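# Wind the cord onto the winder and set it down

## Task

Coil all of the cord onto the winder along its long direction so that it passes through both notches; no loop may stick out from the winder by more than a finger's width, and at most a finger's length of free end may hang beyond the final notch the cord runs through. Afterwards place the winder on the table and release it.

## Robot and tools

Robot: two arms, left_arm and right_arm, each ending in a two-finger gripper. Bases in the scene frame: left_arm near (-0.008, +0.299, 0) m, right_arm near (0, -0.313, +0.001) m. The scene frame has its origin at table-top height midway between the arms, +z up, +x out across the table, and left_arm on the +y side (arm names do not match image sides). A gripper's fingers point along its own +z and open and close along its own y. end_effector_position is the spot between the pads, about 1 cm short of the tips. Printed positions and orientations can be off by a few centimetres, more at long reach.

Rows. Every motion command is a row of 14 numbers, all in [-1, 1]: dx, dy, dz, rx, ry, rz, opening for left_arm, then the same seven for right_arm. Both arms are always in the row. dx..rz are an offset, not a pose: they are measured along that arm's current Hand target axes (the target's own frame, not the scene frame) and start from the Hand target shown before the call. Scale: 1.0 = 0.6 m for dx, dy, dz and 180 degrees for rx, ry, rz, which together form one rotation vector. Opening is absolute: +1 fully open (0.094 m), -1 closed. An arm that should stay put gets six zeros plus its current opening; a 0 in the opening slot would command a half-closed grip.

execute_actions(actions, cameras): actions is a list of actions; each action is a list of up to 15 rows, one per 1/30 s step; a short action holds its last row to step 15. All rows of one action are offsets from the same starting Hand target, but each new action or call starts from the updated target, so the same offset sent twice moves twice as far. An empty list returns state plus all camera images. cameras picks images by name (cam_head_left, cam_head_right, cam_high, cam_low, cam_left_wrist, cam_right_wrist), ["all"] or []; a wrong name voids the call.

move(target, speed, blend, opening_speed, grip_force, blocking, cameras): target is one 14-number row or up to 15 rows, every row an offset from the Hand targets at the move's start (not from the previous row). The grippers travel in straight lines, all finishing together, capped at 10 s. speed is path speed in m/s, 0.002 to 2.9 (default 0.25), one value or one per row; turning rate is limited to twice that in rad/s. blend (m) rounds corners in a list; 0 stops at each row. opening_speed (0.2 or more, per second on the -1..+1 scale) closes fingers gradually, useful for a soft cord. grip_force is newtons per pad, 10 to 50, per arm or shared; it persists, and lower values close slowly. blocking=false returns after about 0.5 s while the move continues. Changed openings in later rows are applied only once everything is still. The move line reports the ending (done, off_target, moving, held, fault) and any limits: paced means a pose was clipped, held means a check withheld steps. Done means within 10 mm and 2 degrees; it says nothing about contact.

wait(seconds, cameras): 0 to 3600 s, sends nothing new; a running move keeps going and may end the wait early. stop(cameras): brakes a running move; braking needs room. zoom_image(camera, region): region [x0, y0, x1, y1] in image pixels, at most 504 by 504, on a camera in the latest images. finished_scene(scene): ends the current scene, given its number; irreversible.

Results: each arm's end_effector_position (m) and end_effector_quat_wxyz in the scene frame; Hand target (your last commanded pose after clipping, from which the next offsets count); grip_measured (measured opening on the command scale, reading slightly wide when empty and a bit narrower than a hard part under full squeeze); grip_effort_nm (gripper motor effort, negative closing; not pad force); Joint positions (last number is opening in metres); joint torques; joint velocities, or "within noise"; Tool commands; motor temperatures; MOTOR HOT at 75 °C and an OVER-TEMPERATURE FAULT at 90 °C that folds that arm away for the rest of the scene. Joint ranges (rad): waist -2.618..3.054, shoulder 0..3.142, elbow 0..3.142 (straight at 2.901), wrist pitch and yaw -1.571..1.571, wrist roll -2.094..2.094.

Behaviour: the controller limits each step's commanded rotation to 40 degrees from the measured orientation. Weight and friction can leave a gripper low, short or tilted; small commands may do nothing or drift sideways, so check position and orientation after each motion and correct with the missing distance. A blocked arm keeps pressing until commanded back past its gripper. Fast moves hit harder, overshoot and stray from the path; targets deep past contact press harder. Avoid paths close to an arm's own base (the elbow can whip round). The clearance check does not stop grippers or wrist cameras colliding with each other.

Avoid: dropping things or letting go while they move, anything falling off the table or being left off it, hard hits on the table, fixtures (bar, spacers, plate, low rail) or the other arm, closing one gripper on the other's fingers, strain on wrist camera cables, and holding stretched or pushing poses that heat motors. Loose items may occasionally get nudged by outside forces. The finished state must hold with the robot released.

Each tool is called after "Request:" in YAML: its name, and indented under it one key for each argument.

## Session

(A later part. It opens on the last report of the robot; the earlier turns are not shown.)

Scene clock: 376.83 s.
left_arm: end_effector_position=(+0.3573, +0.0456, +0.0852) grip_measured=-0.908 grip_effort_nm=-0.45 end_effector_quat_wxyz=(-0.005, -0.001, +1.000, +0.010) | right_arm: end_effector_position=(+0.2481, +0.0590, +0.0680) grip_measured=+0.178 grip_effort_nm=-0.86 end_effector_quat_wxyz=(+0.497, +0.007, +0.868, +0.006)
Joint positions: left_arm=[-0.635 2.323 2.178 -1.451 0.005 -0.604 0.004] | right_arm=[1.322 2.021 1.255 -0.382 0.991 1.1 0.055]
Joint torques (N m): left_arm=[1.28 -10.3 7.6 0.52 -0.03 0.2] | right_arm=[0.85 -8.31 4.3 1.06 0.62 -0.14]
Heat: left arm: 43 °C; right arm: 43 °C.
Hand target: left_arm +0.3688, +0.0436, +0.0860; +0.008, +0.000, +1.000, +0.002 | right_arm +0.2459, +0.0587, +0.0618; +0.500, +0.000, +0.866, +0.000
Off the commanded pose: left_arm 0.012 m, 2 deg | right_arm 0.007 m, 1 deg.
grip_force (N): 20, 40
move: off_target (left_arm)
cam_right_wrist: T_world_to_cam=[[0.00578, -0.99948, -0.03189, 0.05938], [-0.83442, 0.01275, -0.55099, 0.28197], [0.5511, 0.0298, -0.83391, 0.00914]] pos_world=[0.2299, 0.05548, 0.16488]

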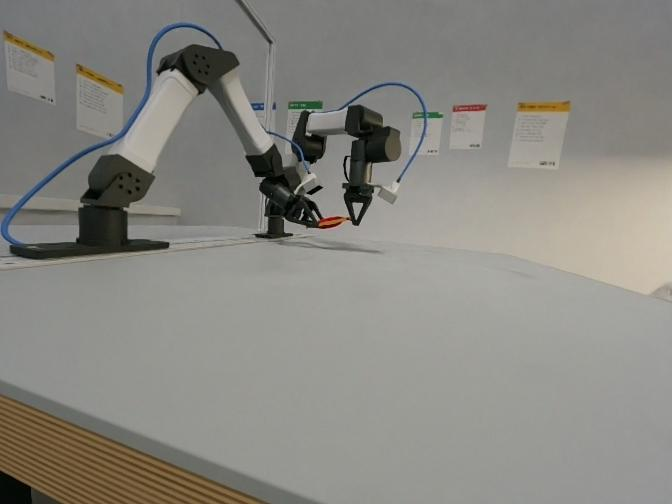

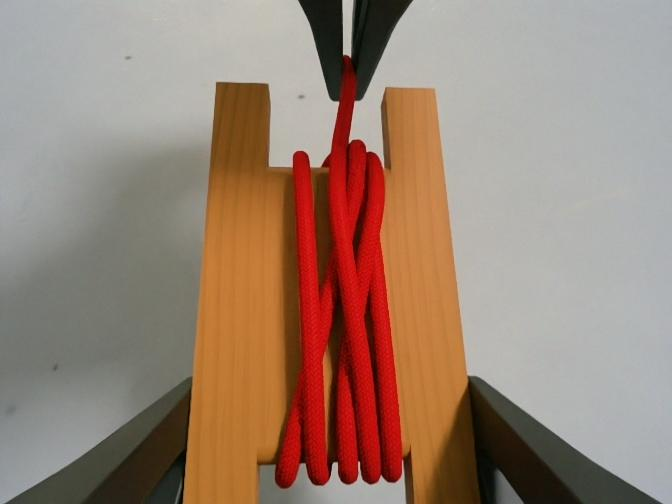

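Request:
move:
  target:
    - [0,0,0,0,0,0,-0.5, 0,0,0,0,0,0,0.08]
    - [-0.01,0,-0.13,0,0,0,-0.5, 0,0,0,0,0,0,0.08]
  speed: [0.08,0.1]
  opening_speed: 0.8
  cameras: ["cam_left_wrist", "cam_low", "cam_right_wrist"]

Request:
zoom_image:
  camera: "cam_low"
  region: [290, 170, 390, 235]

Request:
zoom_image:
  camera: "cam_right_wrist"
  region: [200, 40, 450, 240]

Scene clock: 392.67 s.
left_arm: end_effector_position=(+0.3704, +0.0402, +0.1362) grip_measured=-0.502 grip_effort_nm=0.14 end_effector_quat_wxyz=(+0.034, -0.001, +0.999, -0.016) | right_arm: end_effector_position=(+0.2481, +0.0590, +0.0680) grip_measured=+0.178 grip_effort_nm=-0.86 end_effector_quat_wxyz=(+0.497, +0.007, +0.868, +0.006)
Joint positions: left_arm=[-0.627 2.333 2.4 -1.57 0.005 -0.597 0.023] | right_arm=[1.322 2.021 1.255 -0.382 0.991 1.1 0.055]
Joint torques (N m): left_arm=[1.29 -16.09 7.28 0.44 -0.02 0.2] | right_arm=[0.9 -8.44 4.19 1.09 0.62 -0.15]
Motor temperatures (°C): left_arm=[25 41 44 40 25 25 26] | right_arm=[22 44 38 36 24 26 27]
Heat: left arm: 44 °C; right arm: 44 °C.
Hand target: left_arm +0.3735, +0.0434, +0.1642; +0.008, +0.000, +1.000, +0.002 | right_arm +0.2459, +0.0587, +0.0618; +0.500, +0.000, +0.866, +0.000
Off the commanded pose: left_arm 0.028 m, 4 deg | right_arm 0.007 m, 1 deg.
joint sent to its limit (left arm) — joint 4 (wrist pitch), lower limit. The joint targets are off in orientation, not in position.
grip_force (N): 20, 40
move: off_target (left_arm)
cam_left_wrist: T_world_to_cam=[[0.02717, -0.9986, 0.04531, 0.02337], [-0.94249, -0.01048, 0.33406, 0.34359], [-0.33312, -0.05178, -0.94146, 0.34006]] pos_world=[0.43648, 0.04455, 0.20431]
cam_right_wrist: T_world_to_cam=[[0.00578, -0.99948, -0.03189, 0.05938], [-0.83442, 0.01275, -0.55099, 0.28197], [0.5511, 0.0298, -0.83391, 0.00914]] pos_world=[0.2299, 0.05548, 0.16488]
Images, in order (width x height): cam_low 672x504, cam_left_wrist 672x504, cam_right_wrist 672x504.

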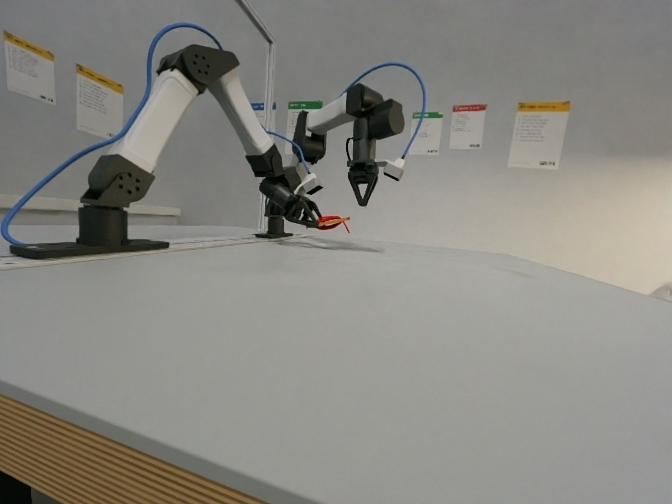

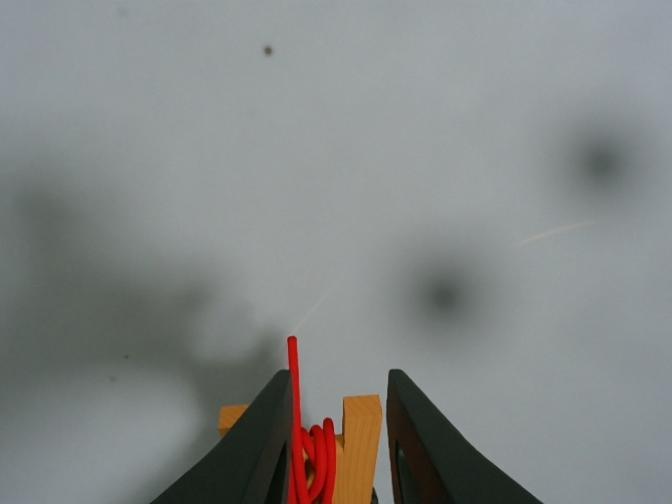

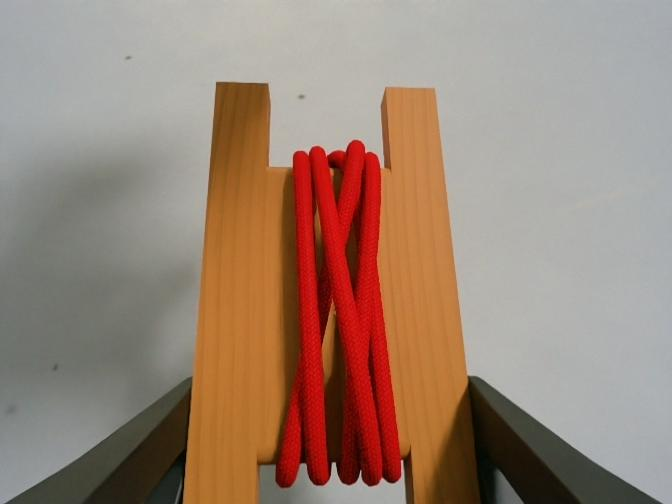

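Scaled by 5.040 from the camera's image (finer frame: 960x720).

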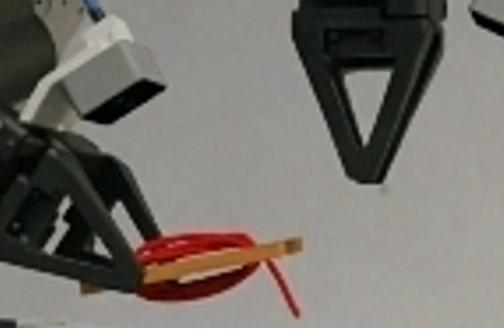

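Scaled by 2.016 from the camera's image (finer frame: 960x720).

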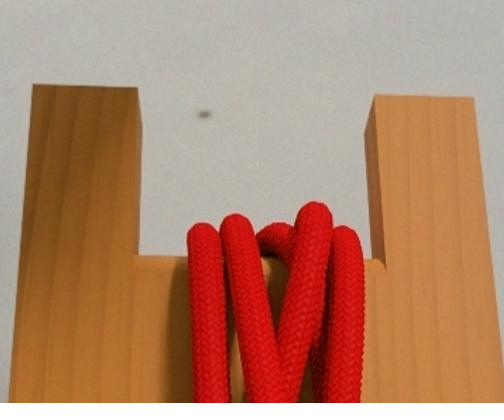

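Request:
move:
  target: [0.098,0.25,-0.1,0,-0.222,0,-0.5, 0.0433,0,0.025,0,0.092,0,0.08]
  speed: 0.12
  cameras: ["cam_low", "cam_right_wrist"]

Request:
zoom_image:
  camera: "cam_low"
  region: [290, 185, 390, 250]

Scene clock: 397.03 s.
left_arm: end_effector_position=(+0.3085, +0.1903, +0.2146) grip_measured=-0.502 grip_effort_nm=0.13 end_effector_quat_wxyz=(+0.326, +0.004, +0.945, +0.004) | right_arm: end_effector_position=(+0.2428, +0.0558, +0.0329) grip_measured=+0.178 grip_effort_nm=-0.86 end_effector_quat_wxyz=(+0.372, -0.009, +0.928, -0.001)
Joint positions: left_arm=[-0.494 1.297 1.228 -0.902 -0.27 -0.373 0.023] | right_arm=[1.259 2.05 1.326 -0.543 0.72 1.117 0.055]
Joint torques (N m): left_arm=[1.11 -6 5.42 1.89 -0.26 0.18] | right_arm=[-0.1 -8.46 6.58 0.75 0.4 0.1]
Heat: left arm: 44 °C; right arm: 44 °C.
Hand target: left_arm +0.3137, +0.1931, +0.2238; +0.349, +0.001, +0.937, +0.002 | right_arm +0.2458, +0.0587, +0.0316; +0.370, -0.001, +0.929, +0.000
Off the commanded pose: left_arm 0.011 m, 3 deg | right_arm 0.004 m, 1 deg.
grip_force (N): 20, 40
move: off_target (left_arm)
cam_right_wrist: T_world_to_cam=[[0.02331, -0.9997, -0.00759, 0.05003], [-0.95316, -0.01994, -0.30179, 0.28067], [0.30155, 0.01427, -0.95334, 0.04833]] pos_world=[0.25179, 0.05492, 0.13116]

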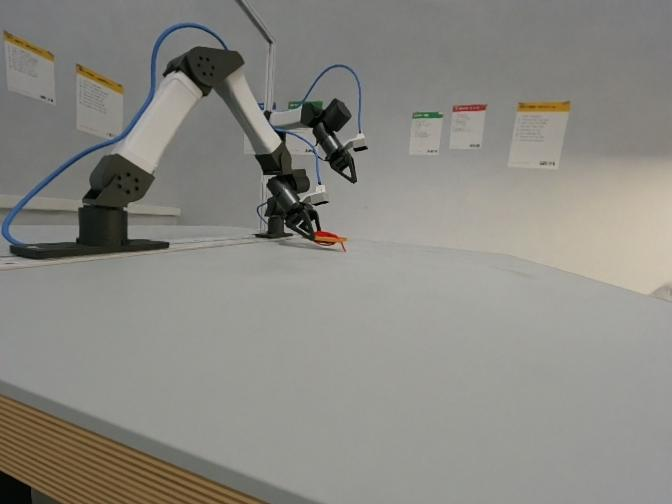

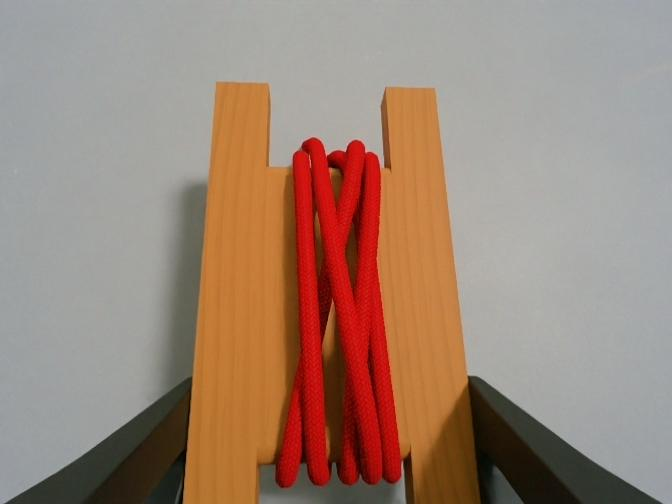

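Scaled by 5.040 from the camera's image (finer frame: 960x720).

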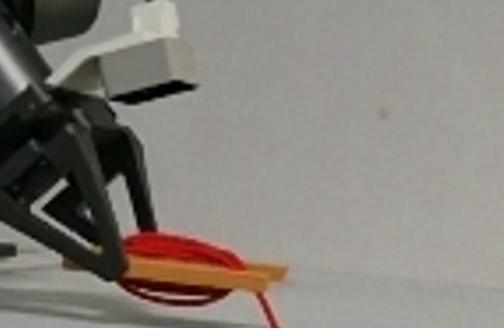

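Request:
move:
  target: [0,0,0,0,0,0,-0.5, -0.0127,0,0.035,0,0,0,0.08]
  speed: 0.04
  cameras: ["cam_low", "cam_right_wrist"]

Request:
zoom_image:
  camera: "cam_low"
  region: [300, 205, 380, 260]

Scene clock: 398.47 s.
left_arm: end_effector_position=(+0.3087, +0.1902, +0.2147) grip_measured=-0.502 grip_effort_nm=0.13 end_effector_quat_wxyz=(+0.327, +0.004, +0.945, +0.004) | right_arm: end_effector_position=(+0.2606, +0.0503, +0.0208) grip_measured=+0.178 grip_effort_nm=-0.87 end_effector_quat_wxyz=(+0.368, -0.003, +0.930, -0.009)
Joint positions: left_arm=[-0.494 1.297 1.228 -0.901 -0.27 -0.372 0.023] | right_arm=[1.211 2.082 1.326 -0.499 0.705 1.08 0.055]
Joint torques (N m): left_arm=[1.16 -5.98 5.45 1.93 -0.25 0.21] | right_arm=[-0.14 -8.59 6.99 0.95 0.37 -0.15]
Heat: left arm: 44 °C; right arm: 44 °C.
Hand target: left_arm +0.3138, +0.1930, +0.2238; +0.349, +0.001, +0.937, +0.002 | right_arm +0.2658, +0.0587, +0.0217; +0.370, +0.000, +0.929, +0.000
Off the commanded pose: left_arm 0.011 m, 3 deg | right_arm 0.010 m, 1 deg.
grip_force (N): 20, 40
move: done
cam_right_wrist: T_world_to_cam=[[0.00579, -0.99998, 0.0017, 0.04846], [-0.95609, -0.00603, -0.293, 0.29379], [0.293, 0.00007, -0.95611, 0.03447]] pos_world=[0.27051, 0.05023, 0.11896]

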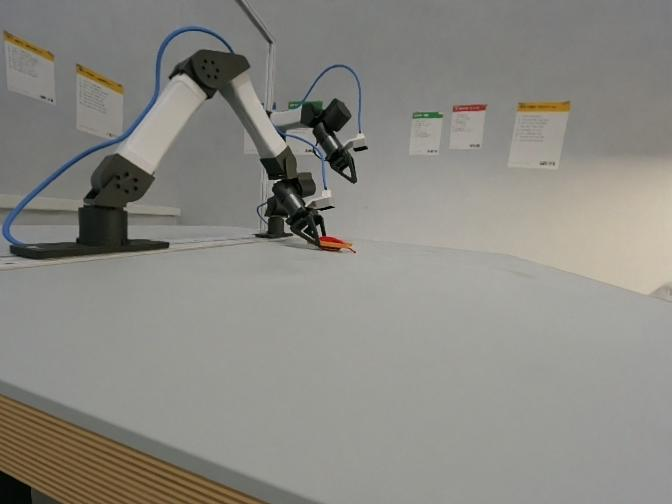

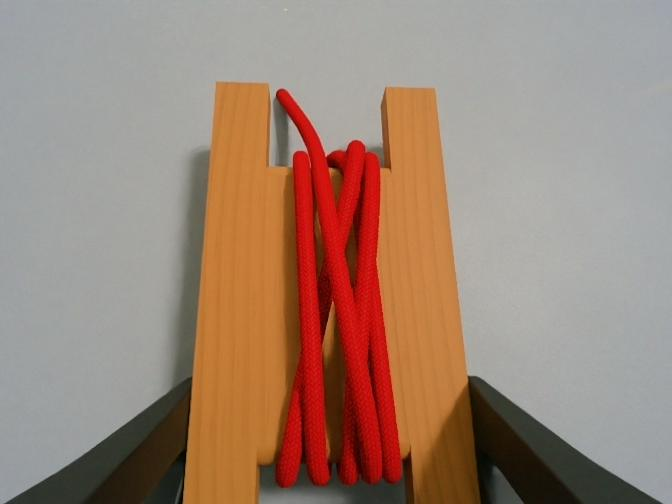

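Scaled by 6.300 from the camera's image (finer frame: 960x720).

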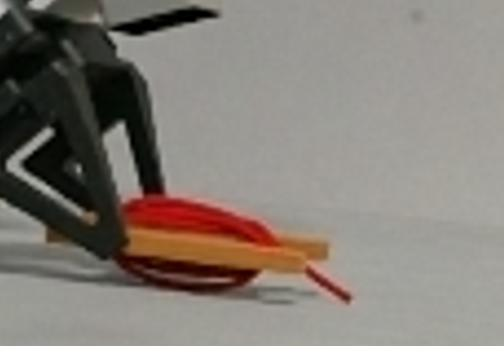

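Request:
move:
  target: [0,0,0,0,0,0,-0.5, 0.0069,0,0.0073,0,0,0,0.08]
  speed: 0.03
  cameras: ["cam_low", "cam_right_wrist"]

Request:
zoom_image:
  camera: "cam_low"
  region: [300, 205, 380, 260]

Scene clock: 399.63 s.
left_arm: end_effector_position=(+0.3087, +0.1902, +0.2147) grip_measured=-0.502 grip_effort_nm=0.13 end_effector_quat_wxyz=(+0.327, +0.004, +0.945, +0.004) | right_arm: end_effector_position=(+0.2616, +0.0531, +0.0170) grip_measured=+0.178 grip_effort_nm=-0.86 end_effector_quat_wxyz=(+0.369, -0.002, +0.929, -0.005)
Joint positions: left_arm=[-0.494 1.297 1.228 -0.901 -0.27 -0.372 0.023] | right_arm=[1.211 2.094 1.326 -0.478 0.704 1.08 0.055]
Joint torques (N m): left_arm=[1.13 -5.96 5.44 1.94 -0.25 0.22] | right_arm=[-0.23 -8.76 6.41 1.02 0.39 -0.16]
Heat: left arm: 44 °C; right arm: 44 °C.
Hand target: left_arm +0.3138, +0.1930, +0.2238; +0.349, +0.001, +0.937, +0.002 | right_arm +0.2658, +0.0587, +0.0157; +0.370, +0.000, +0.929, +0.000
Off the commanded pose: left_arm 0.011 m, 3 deg | right_arm 0.007 m, 1 deg.
grip_force (N): 20, 40
move: done
cam_right_wrist: T_world_to_cam=[[0.0065, -0.99996, -0.00582, 0.05111], [-0.95539, -0.00449, -0.29532, 0.29334], [0.29529, 0.00748, -0.95538, 0.02954]] pos_world=[0.2712, 0.0522, 0.11515]

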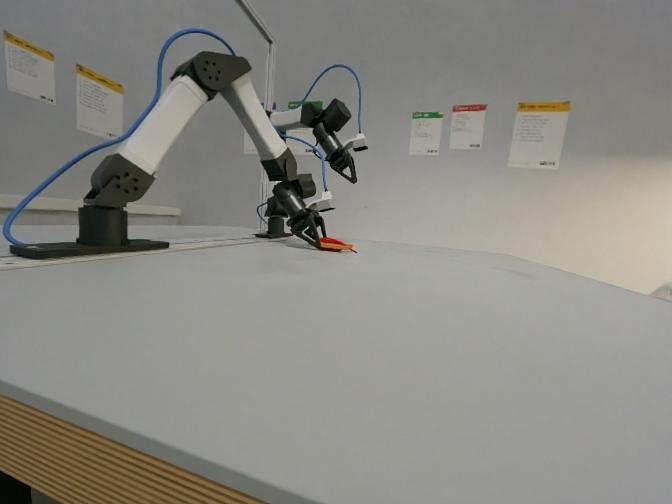

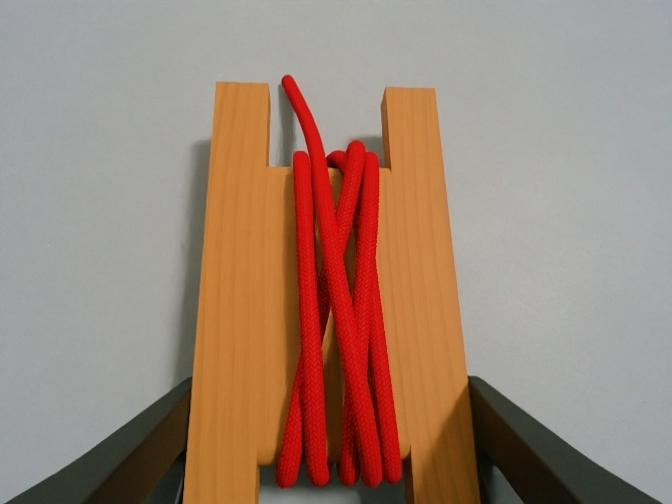

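Scaled by 6.300 from the camera's image (finer frame: 960x720).

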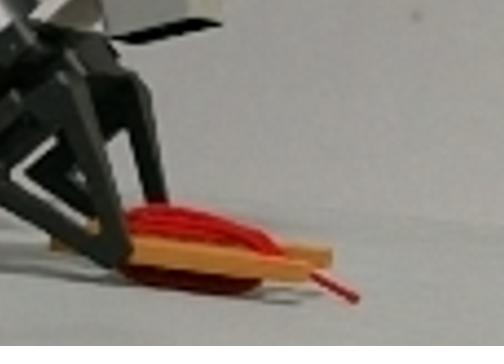

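Request:
move:
  target: [0,0,0,0,0,0,-0.5, 0.0057,0,0.006,0,0,0,0.08]
  speed: 0.03
  cameras: ["cam_low"]

Request:
zoom_image:
  camera: "cam_low"
  region: [300, 205, 380, 260]

Scene clock: 400.67 s.
left_arm: end_effector_position=(+0.3087, +0.1902, +0.2147) grip_measured=-0.502 grip_effort_nm=0.13 end_effector_quat_wxyz=(+0.327, +0.004, +0.945, +0.004) | right_arm: end_effector_position=(+0.2624, +0.0552, +0.0141) grip_measured=+0.178 grip_effort_nm=-0.86 end_effector_quat_wxyz=(+0.370, -0.001, +0.929, -0.002)
Joint positions: left_arm=[-0.494 1.297 1.228 -0.901 -0.27 -0.372 0.023] | right_arm=[1.211 2.104 1.326 -0.462 0.704 1.08 0.055]
Joint torques (N m): left_arm=[1.18 -5.98 5.45 1.93 -0.25 0.21] | right_arm=[-0.2 -8.68 5.7 1.03 0.35 -0.16]
Heat: left arm: 43 °C; right arm: 44 °C.
Hand target: left_arm +0.3138, +0.1930, +0.2238; +0.349, +0.001, +0.937, +0.002 | right_arm +0.2658, +0.0587, +0.0107; +0.370, +0.000, +0.929, +0.000
Off the commanded pose: left_arm 0.011 m, 3 deg | right_arm 0.006 m, 0 deg.
grip_force (N): 20, 40
move: done

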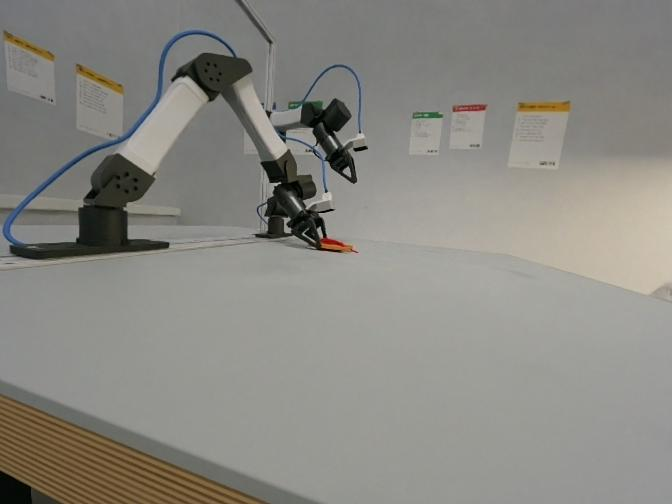

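Scaled by 6.300 from the camera's image (finer frame: 960x720).

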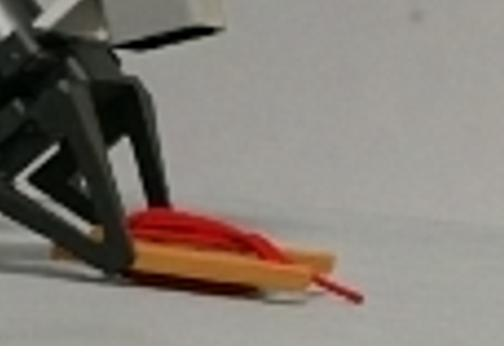

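Request:
move:
  target: [0,0,0,0,0,0,-0.5, 0.0057,0,0.006,0,0,0,0.08]
  speed: 0.03
  cameras: ["cam_low", "cam_right_wrist"]

Request:
zoom_image:
  camera: "cam_low"
  region: [300, 205, 380, 260]

Scene clock: 401.80 s.
left_arm: end_effector_position=(+0.3087, +0.1902, +0.2147) grip_measured=-0.502 grip_effort_nm=0.14 end_effector_quat_wxyz=(+0.327, +0.004, +0.945, +0.004) | right_arm: end_effector_position=(+0.2638, +0.0587, +0.0136) grip_measured=+0.178 grip_effort_nm=-0.86 end_effector_quat_wxyz=(+0.373, +0.002, +0.928, +0.005)
Joint positions: left_arm=[-0.494 1.297 1.228 -0.901 -0.27 -0.372 0.023] | right_arm=[1.211 2.109 1.326 -0.44 0.705 1.079 0.055]
Joint torques (N m): left_arm=[1.13 -6.02 5.45 1.94 -0.25 0.21] | right_arm=[-0.25 -8.25 5.08 1 0.39 -0.12]
Heat: left arm: 43 °C; right arm: 44 °C.
Hand target: left_arm +0.3138, +0.1930, +0.2238; +0.349, +0.001, +0.937, +0.002 | right_arm +0.2658, +0.0586, +0.0057; +0.370, -0.001, +0.929, +0.000
Off the commanded pose: left_arm 0.011 m, 3 deg | right_arm 0.008 m, 1 deg.
grip_force (N): 20, 40
move: done
cam_right_wrist: T_world_to_cam=[[0.00693, -0.9996, -0.02752, 0.05698], [-0.95271, 0.00176, -0.30388, 0.29356], [0.3038, 0.02832, -0.95231, 0.02212]] pos_world=[0.27256, 0.05582, 0.11184]

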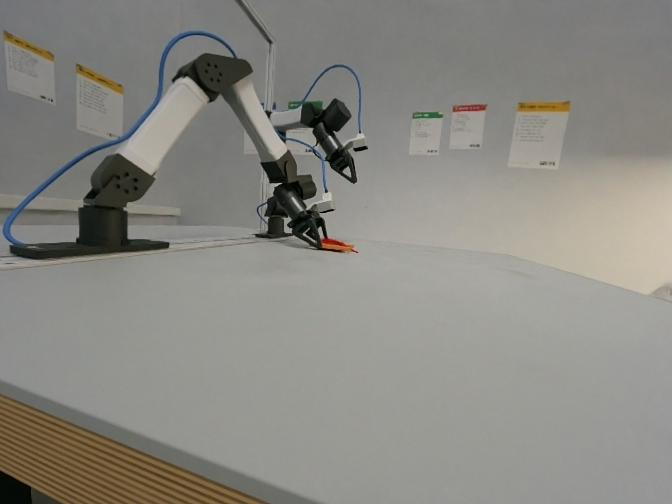

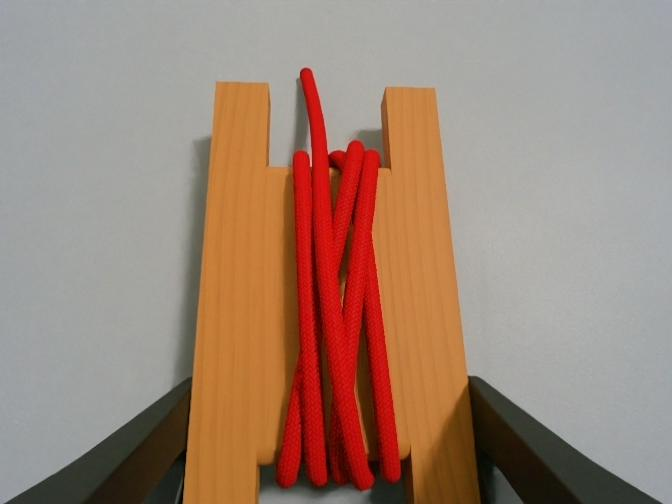

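Scaled by 6.300 from the camera's image (finer frame: 960x720).

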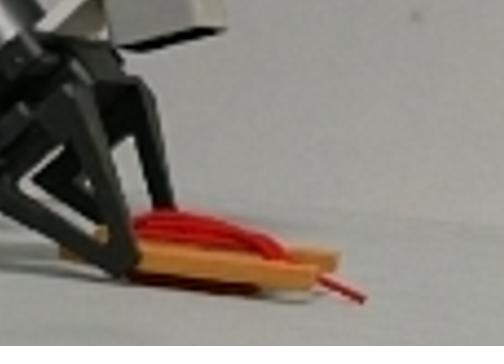

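Request:
move:
  target:
    - [0,0,0,0,0,0,-0.5, -0.0069,0,-0.0073,0,0,0,0.08]
    - [0,0,0,0,0,0,-0.5, -0.0069,0,-0.0073,0,0,0,0.5]
    - [0,0,0,0,0,0,-0.5, -0.0069,0,-0.15,0,0,0,0.5]
  speed: [0.03,0.03,0.12]
  opening_speed: 0.5
  cameras: ["cam_low", "cam_right_wrist", "cam_high"]

Request:
zoom_image:
  camera: "cam_low"
  region: [300, 205, 380, 260]

Request:
zoom_image:
  camera: "cam_right_wrist"
  region: [210, 100, 470, 300]

Scene clock: 405.77 s.
left_arm: end_effector_position=(+0.3087, +0.1902, +0.2147) grip_measured=-0.502 grip_effort_nm=0.13 end_effector_quat_wxyz=(+0.327, +0.004, +0.945, +0.004) | right_arm: end_effector_position=(+0.2069, +0.0531, +0.0608) grip_measured=+0.498 grip_effort_nm=0.06 end_effector_quat_wxyz=(+0.363, -0.010, +0.931, -0.015)
Joint positions: left_arm=[-0.494 1.297 1.228 -0.901 -0.27 -0.372 0.023] | right_arm=[1.345 2.001 1.392 -0.771 0.732 1.243 0.07]
Joint torques (N m): left_arm=[1.14 -6.01 5.45 1.94 -0.25 0.21] | right_arm=[0.77 -11 6.56 0.56 0.51 0.12]
Heat: left arm: 43 °C; right arm: 45 °C.
Hand target: left_arm +0.3138, +0.1930, +0.2238; +0.349, +0.001, +0.937, +0.002 | right_arm +0.2069, +0.0587, +0.0739; +0.370, -0.001, +0.929, +0.000
Off the commanded pose: left_arm 0.011 m, 3 deg | right_arm 0.014 m, 2 deg.
grip_force (N): 20, 40
move: off_target (right_arm)
cam_right_wrist: T_world_to_cam=[[0.01472, -0.99973, 0.01773, 0.04868], [-0.95879, -0.01914, -0.28348, 0.25486], [0.28375, -0.01283, -0.95881, 0.09123]] pos_world=[0.21775, 0.05471, 0.15886]
Images, in order (width x height): cam_high 672x504, cam_low 672x504, cam_right_wrist 672x504.

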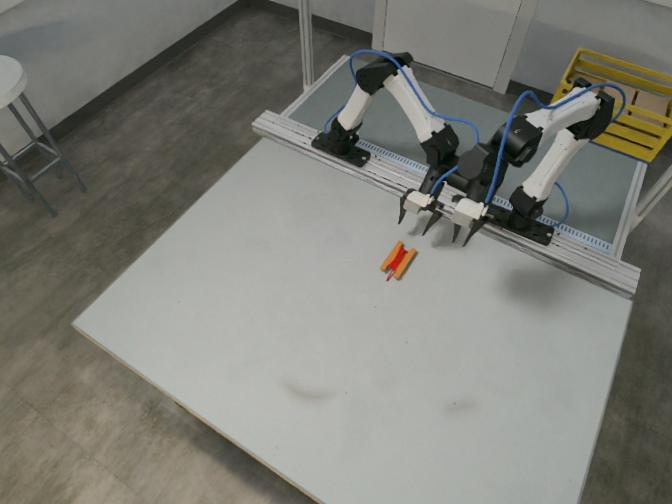

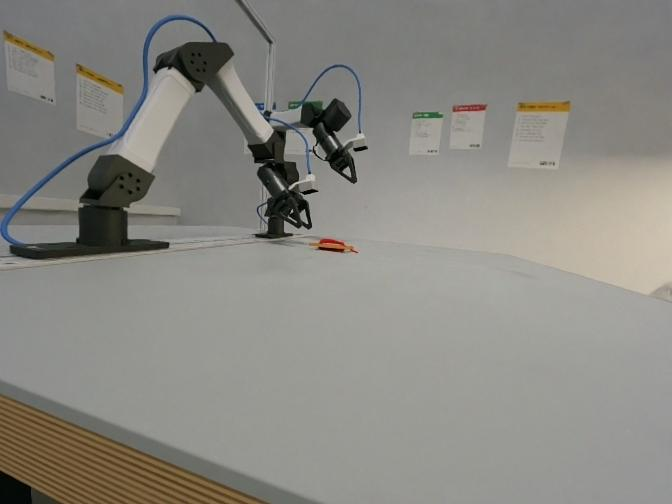

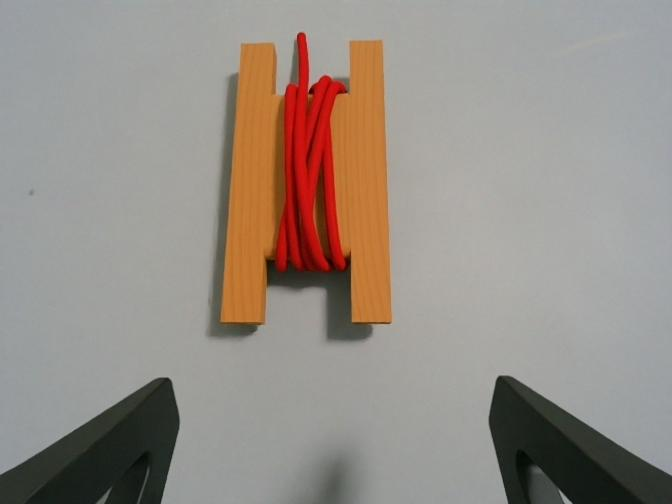

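Scaled by 6.300 from the camera's image (finer frame: 960x720).

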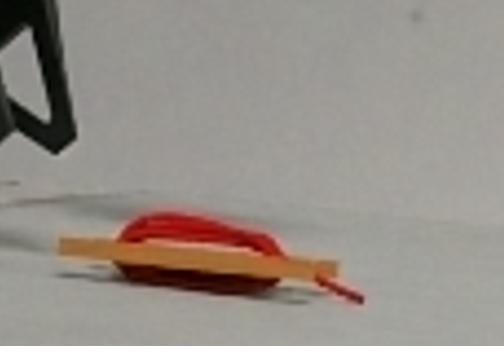

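Scaled by 1.938 from the camera's image (finer frame: 960x720).

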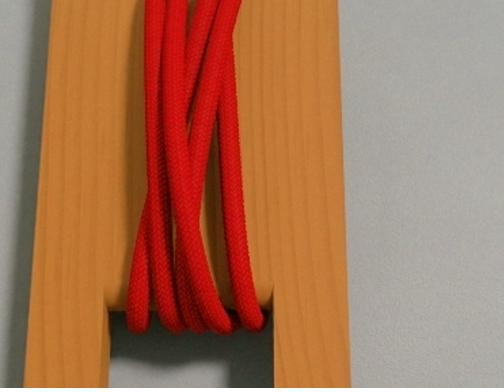

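Request:
finished_scene:
  scene: 1

The scene is finished: the task was done.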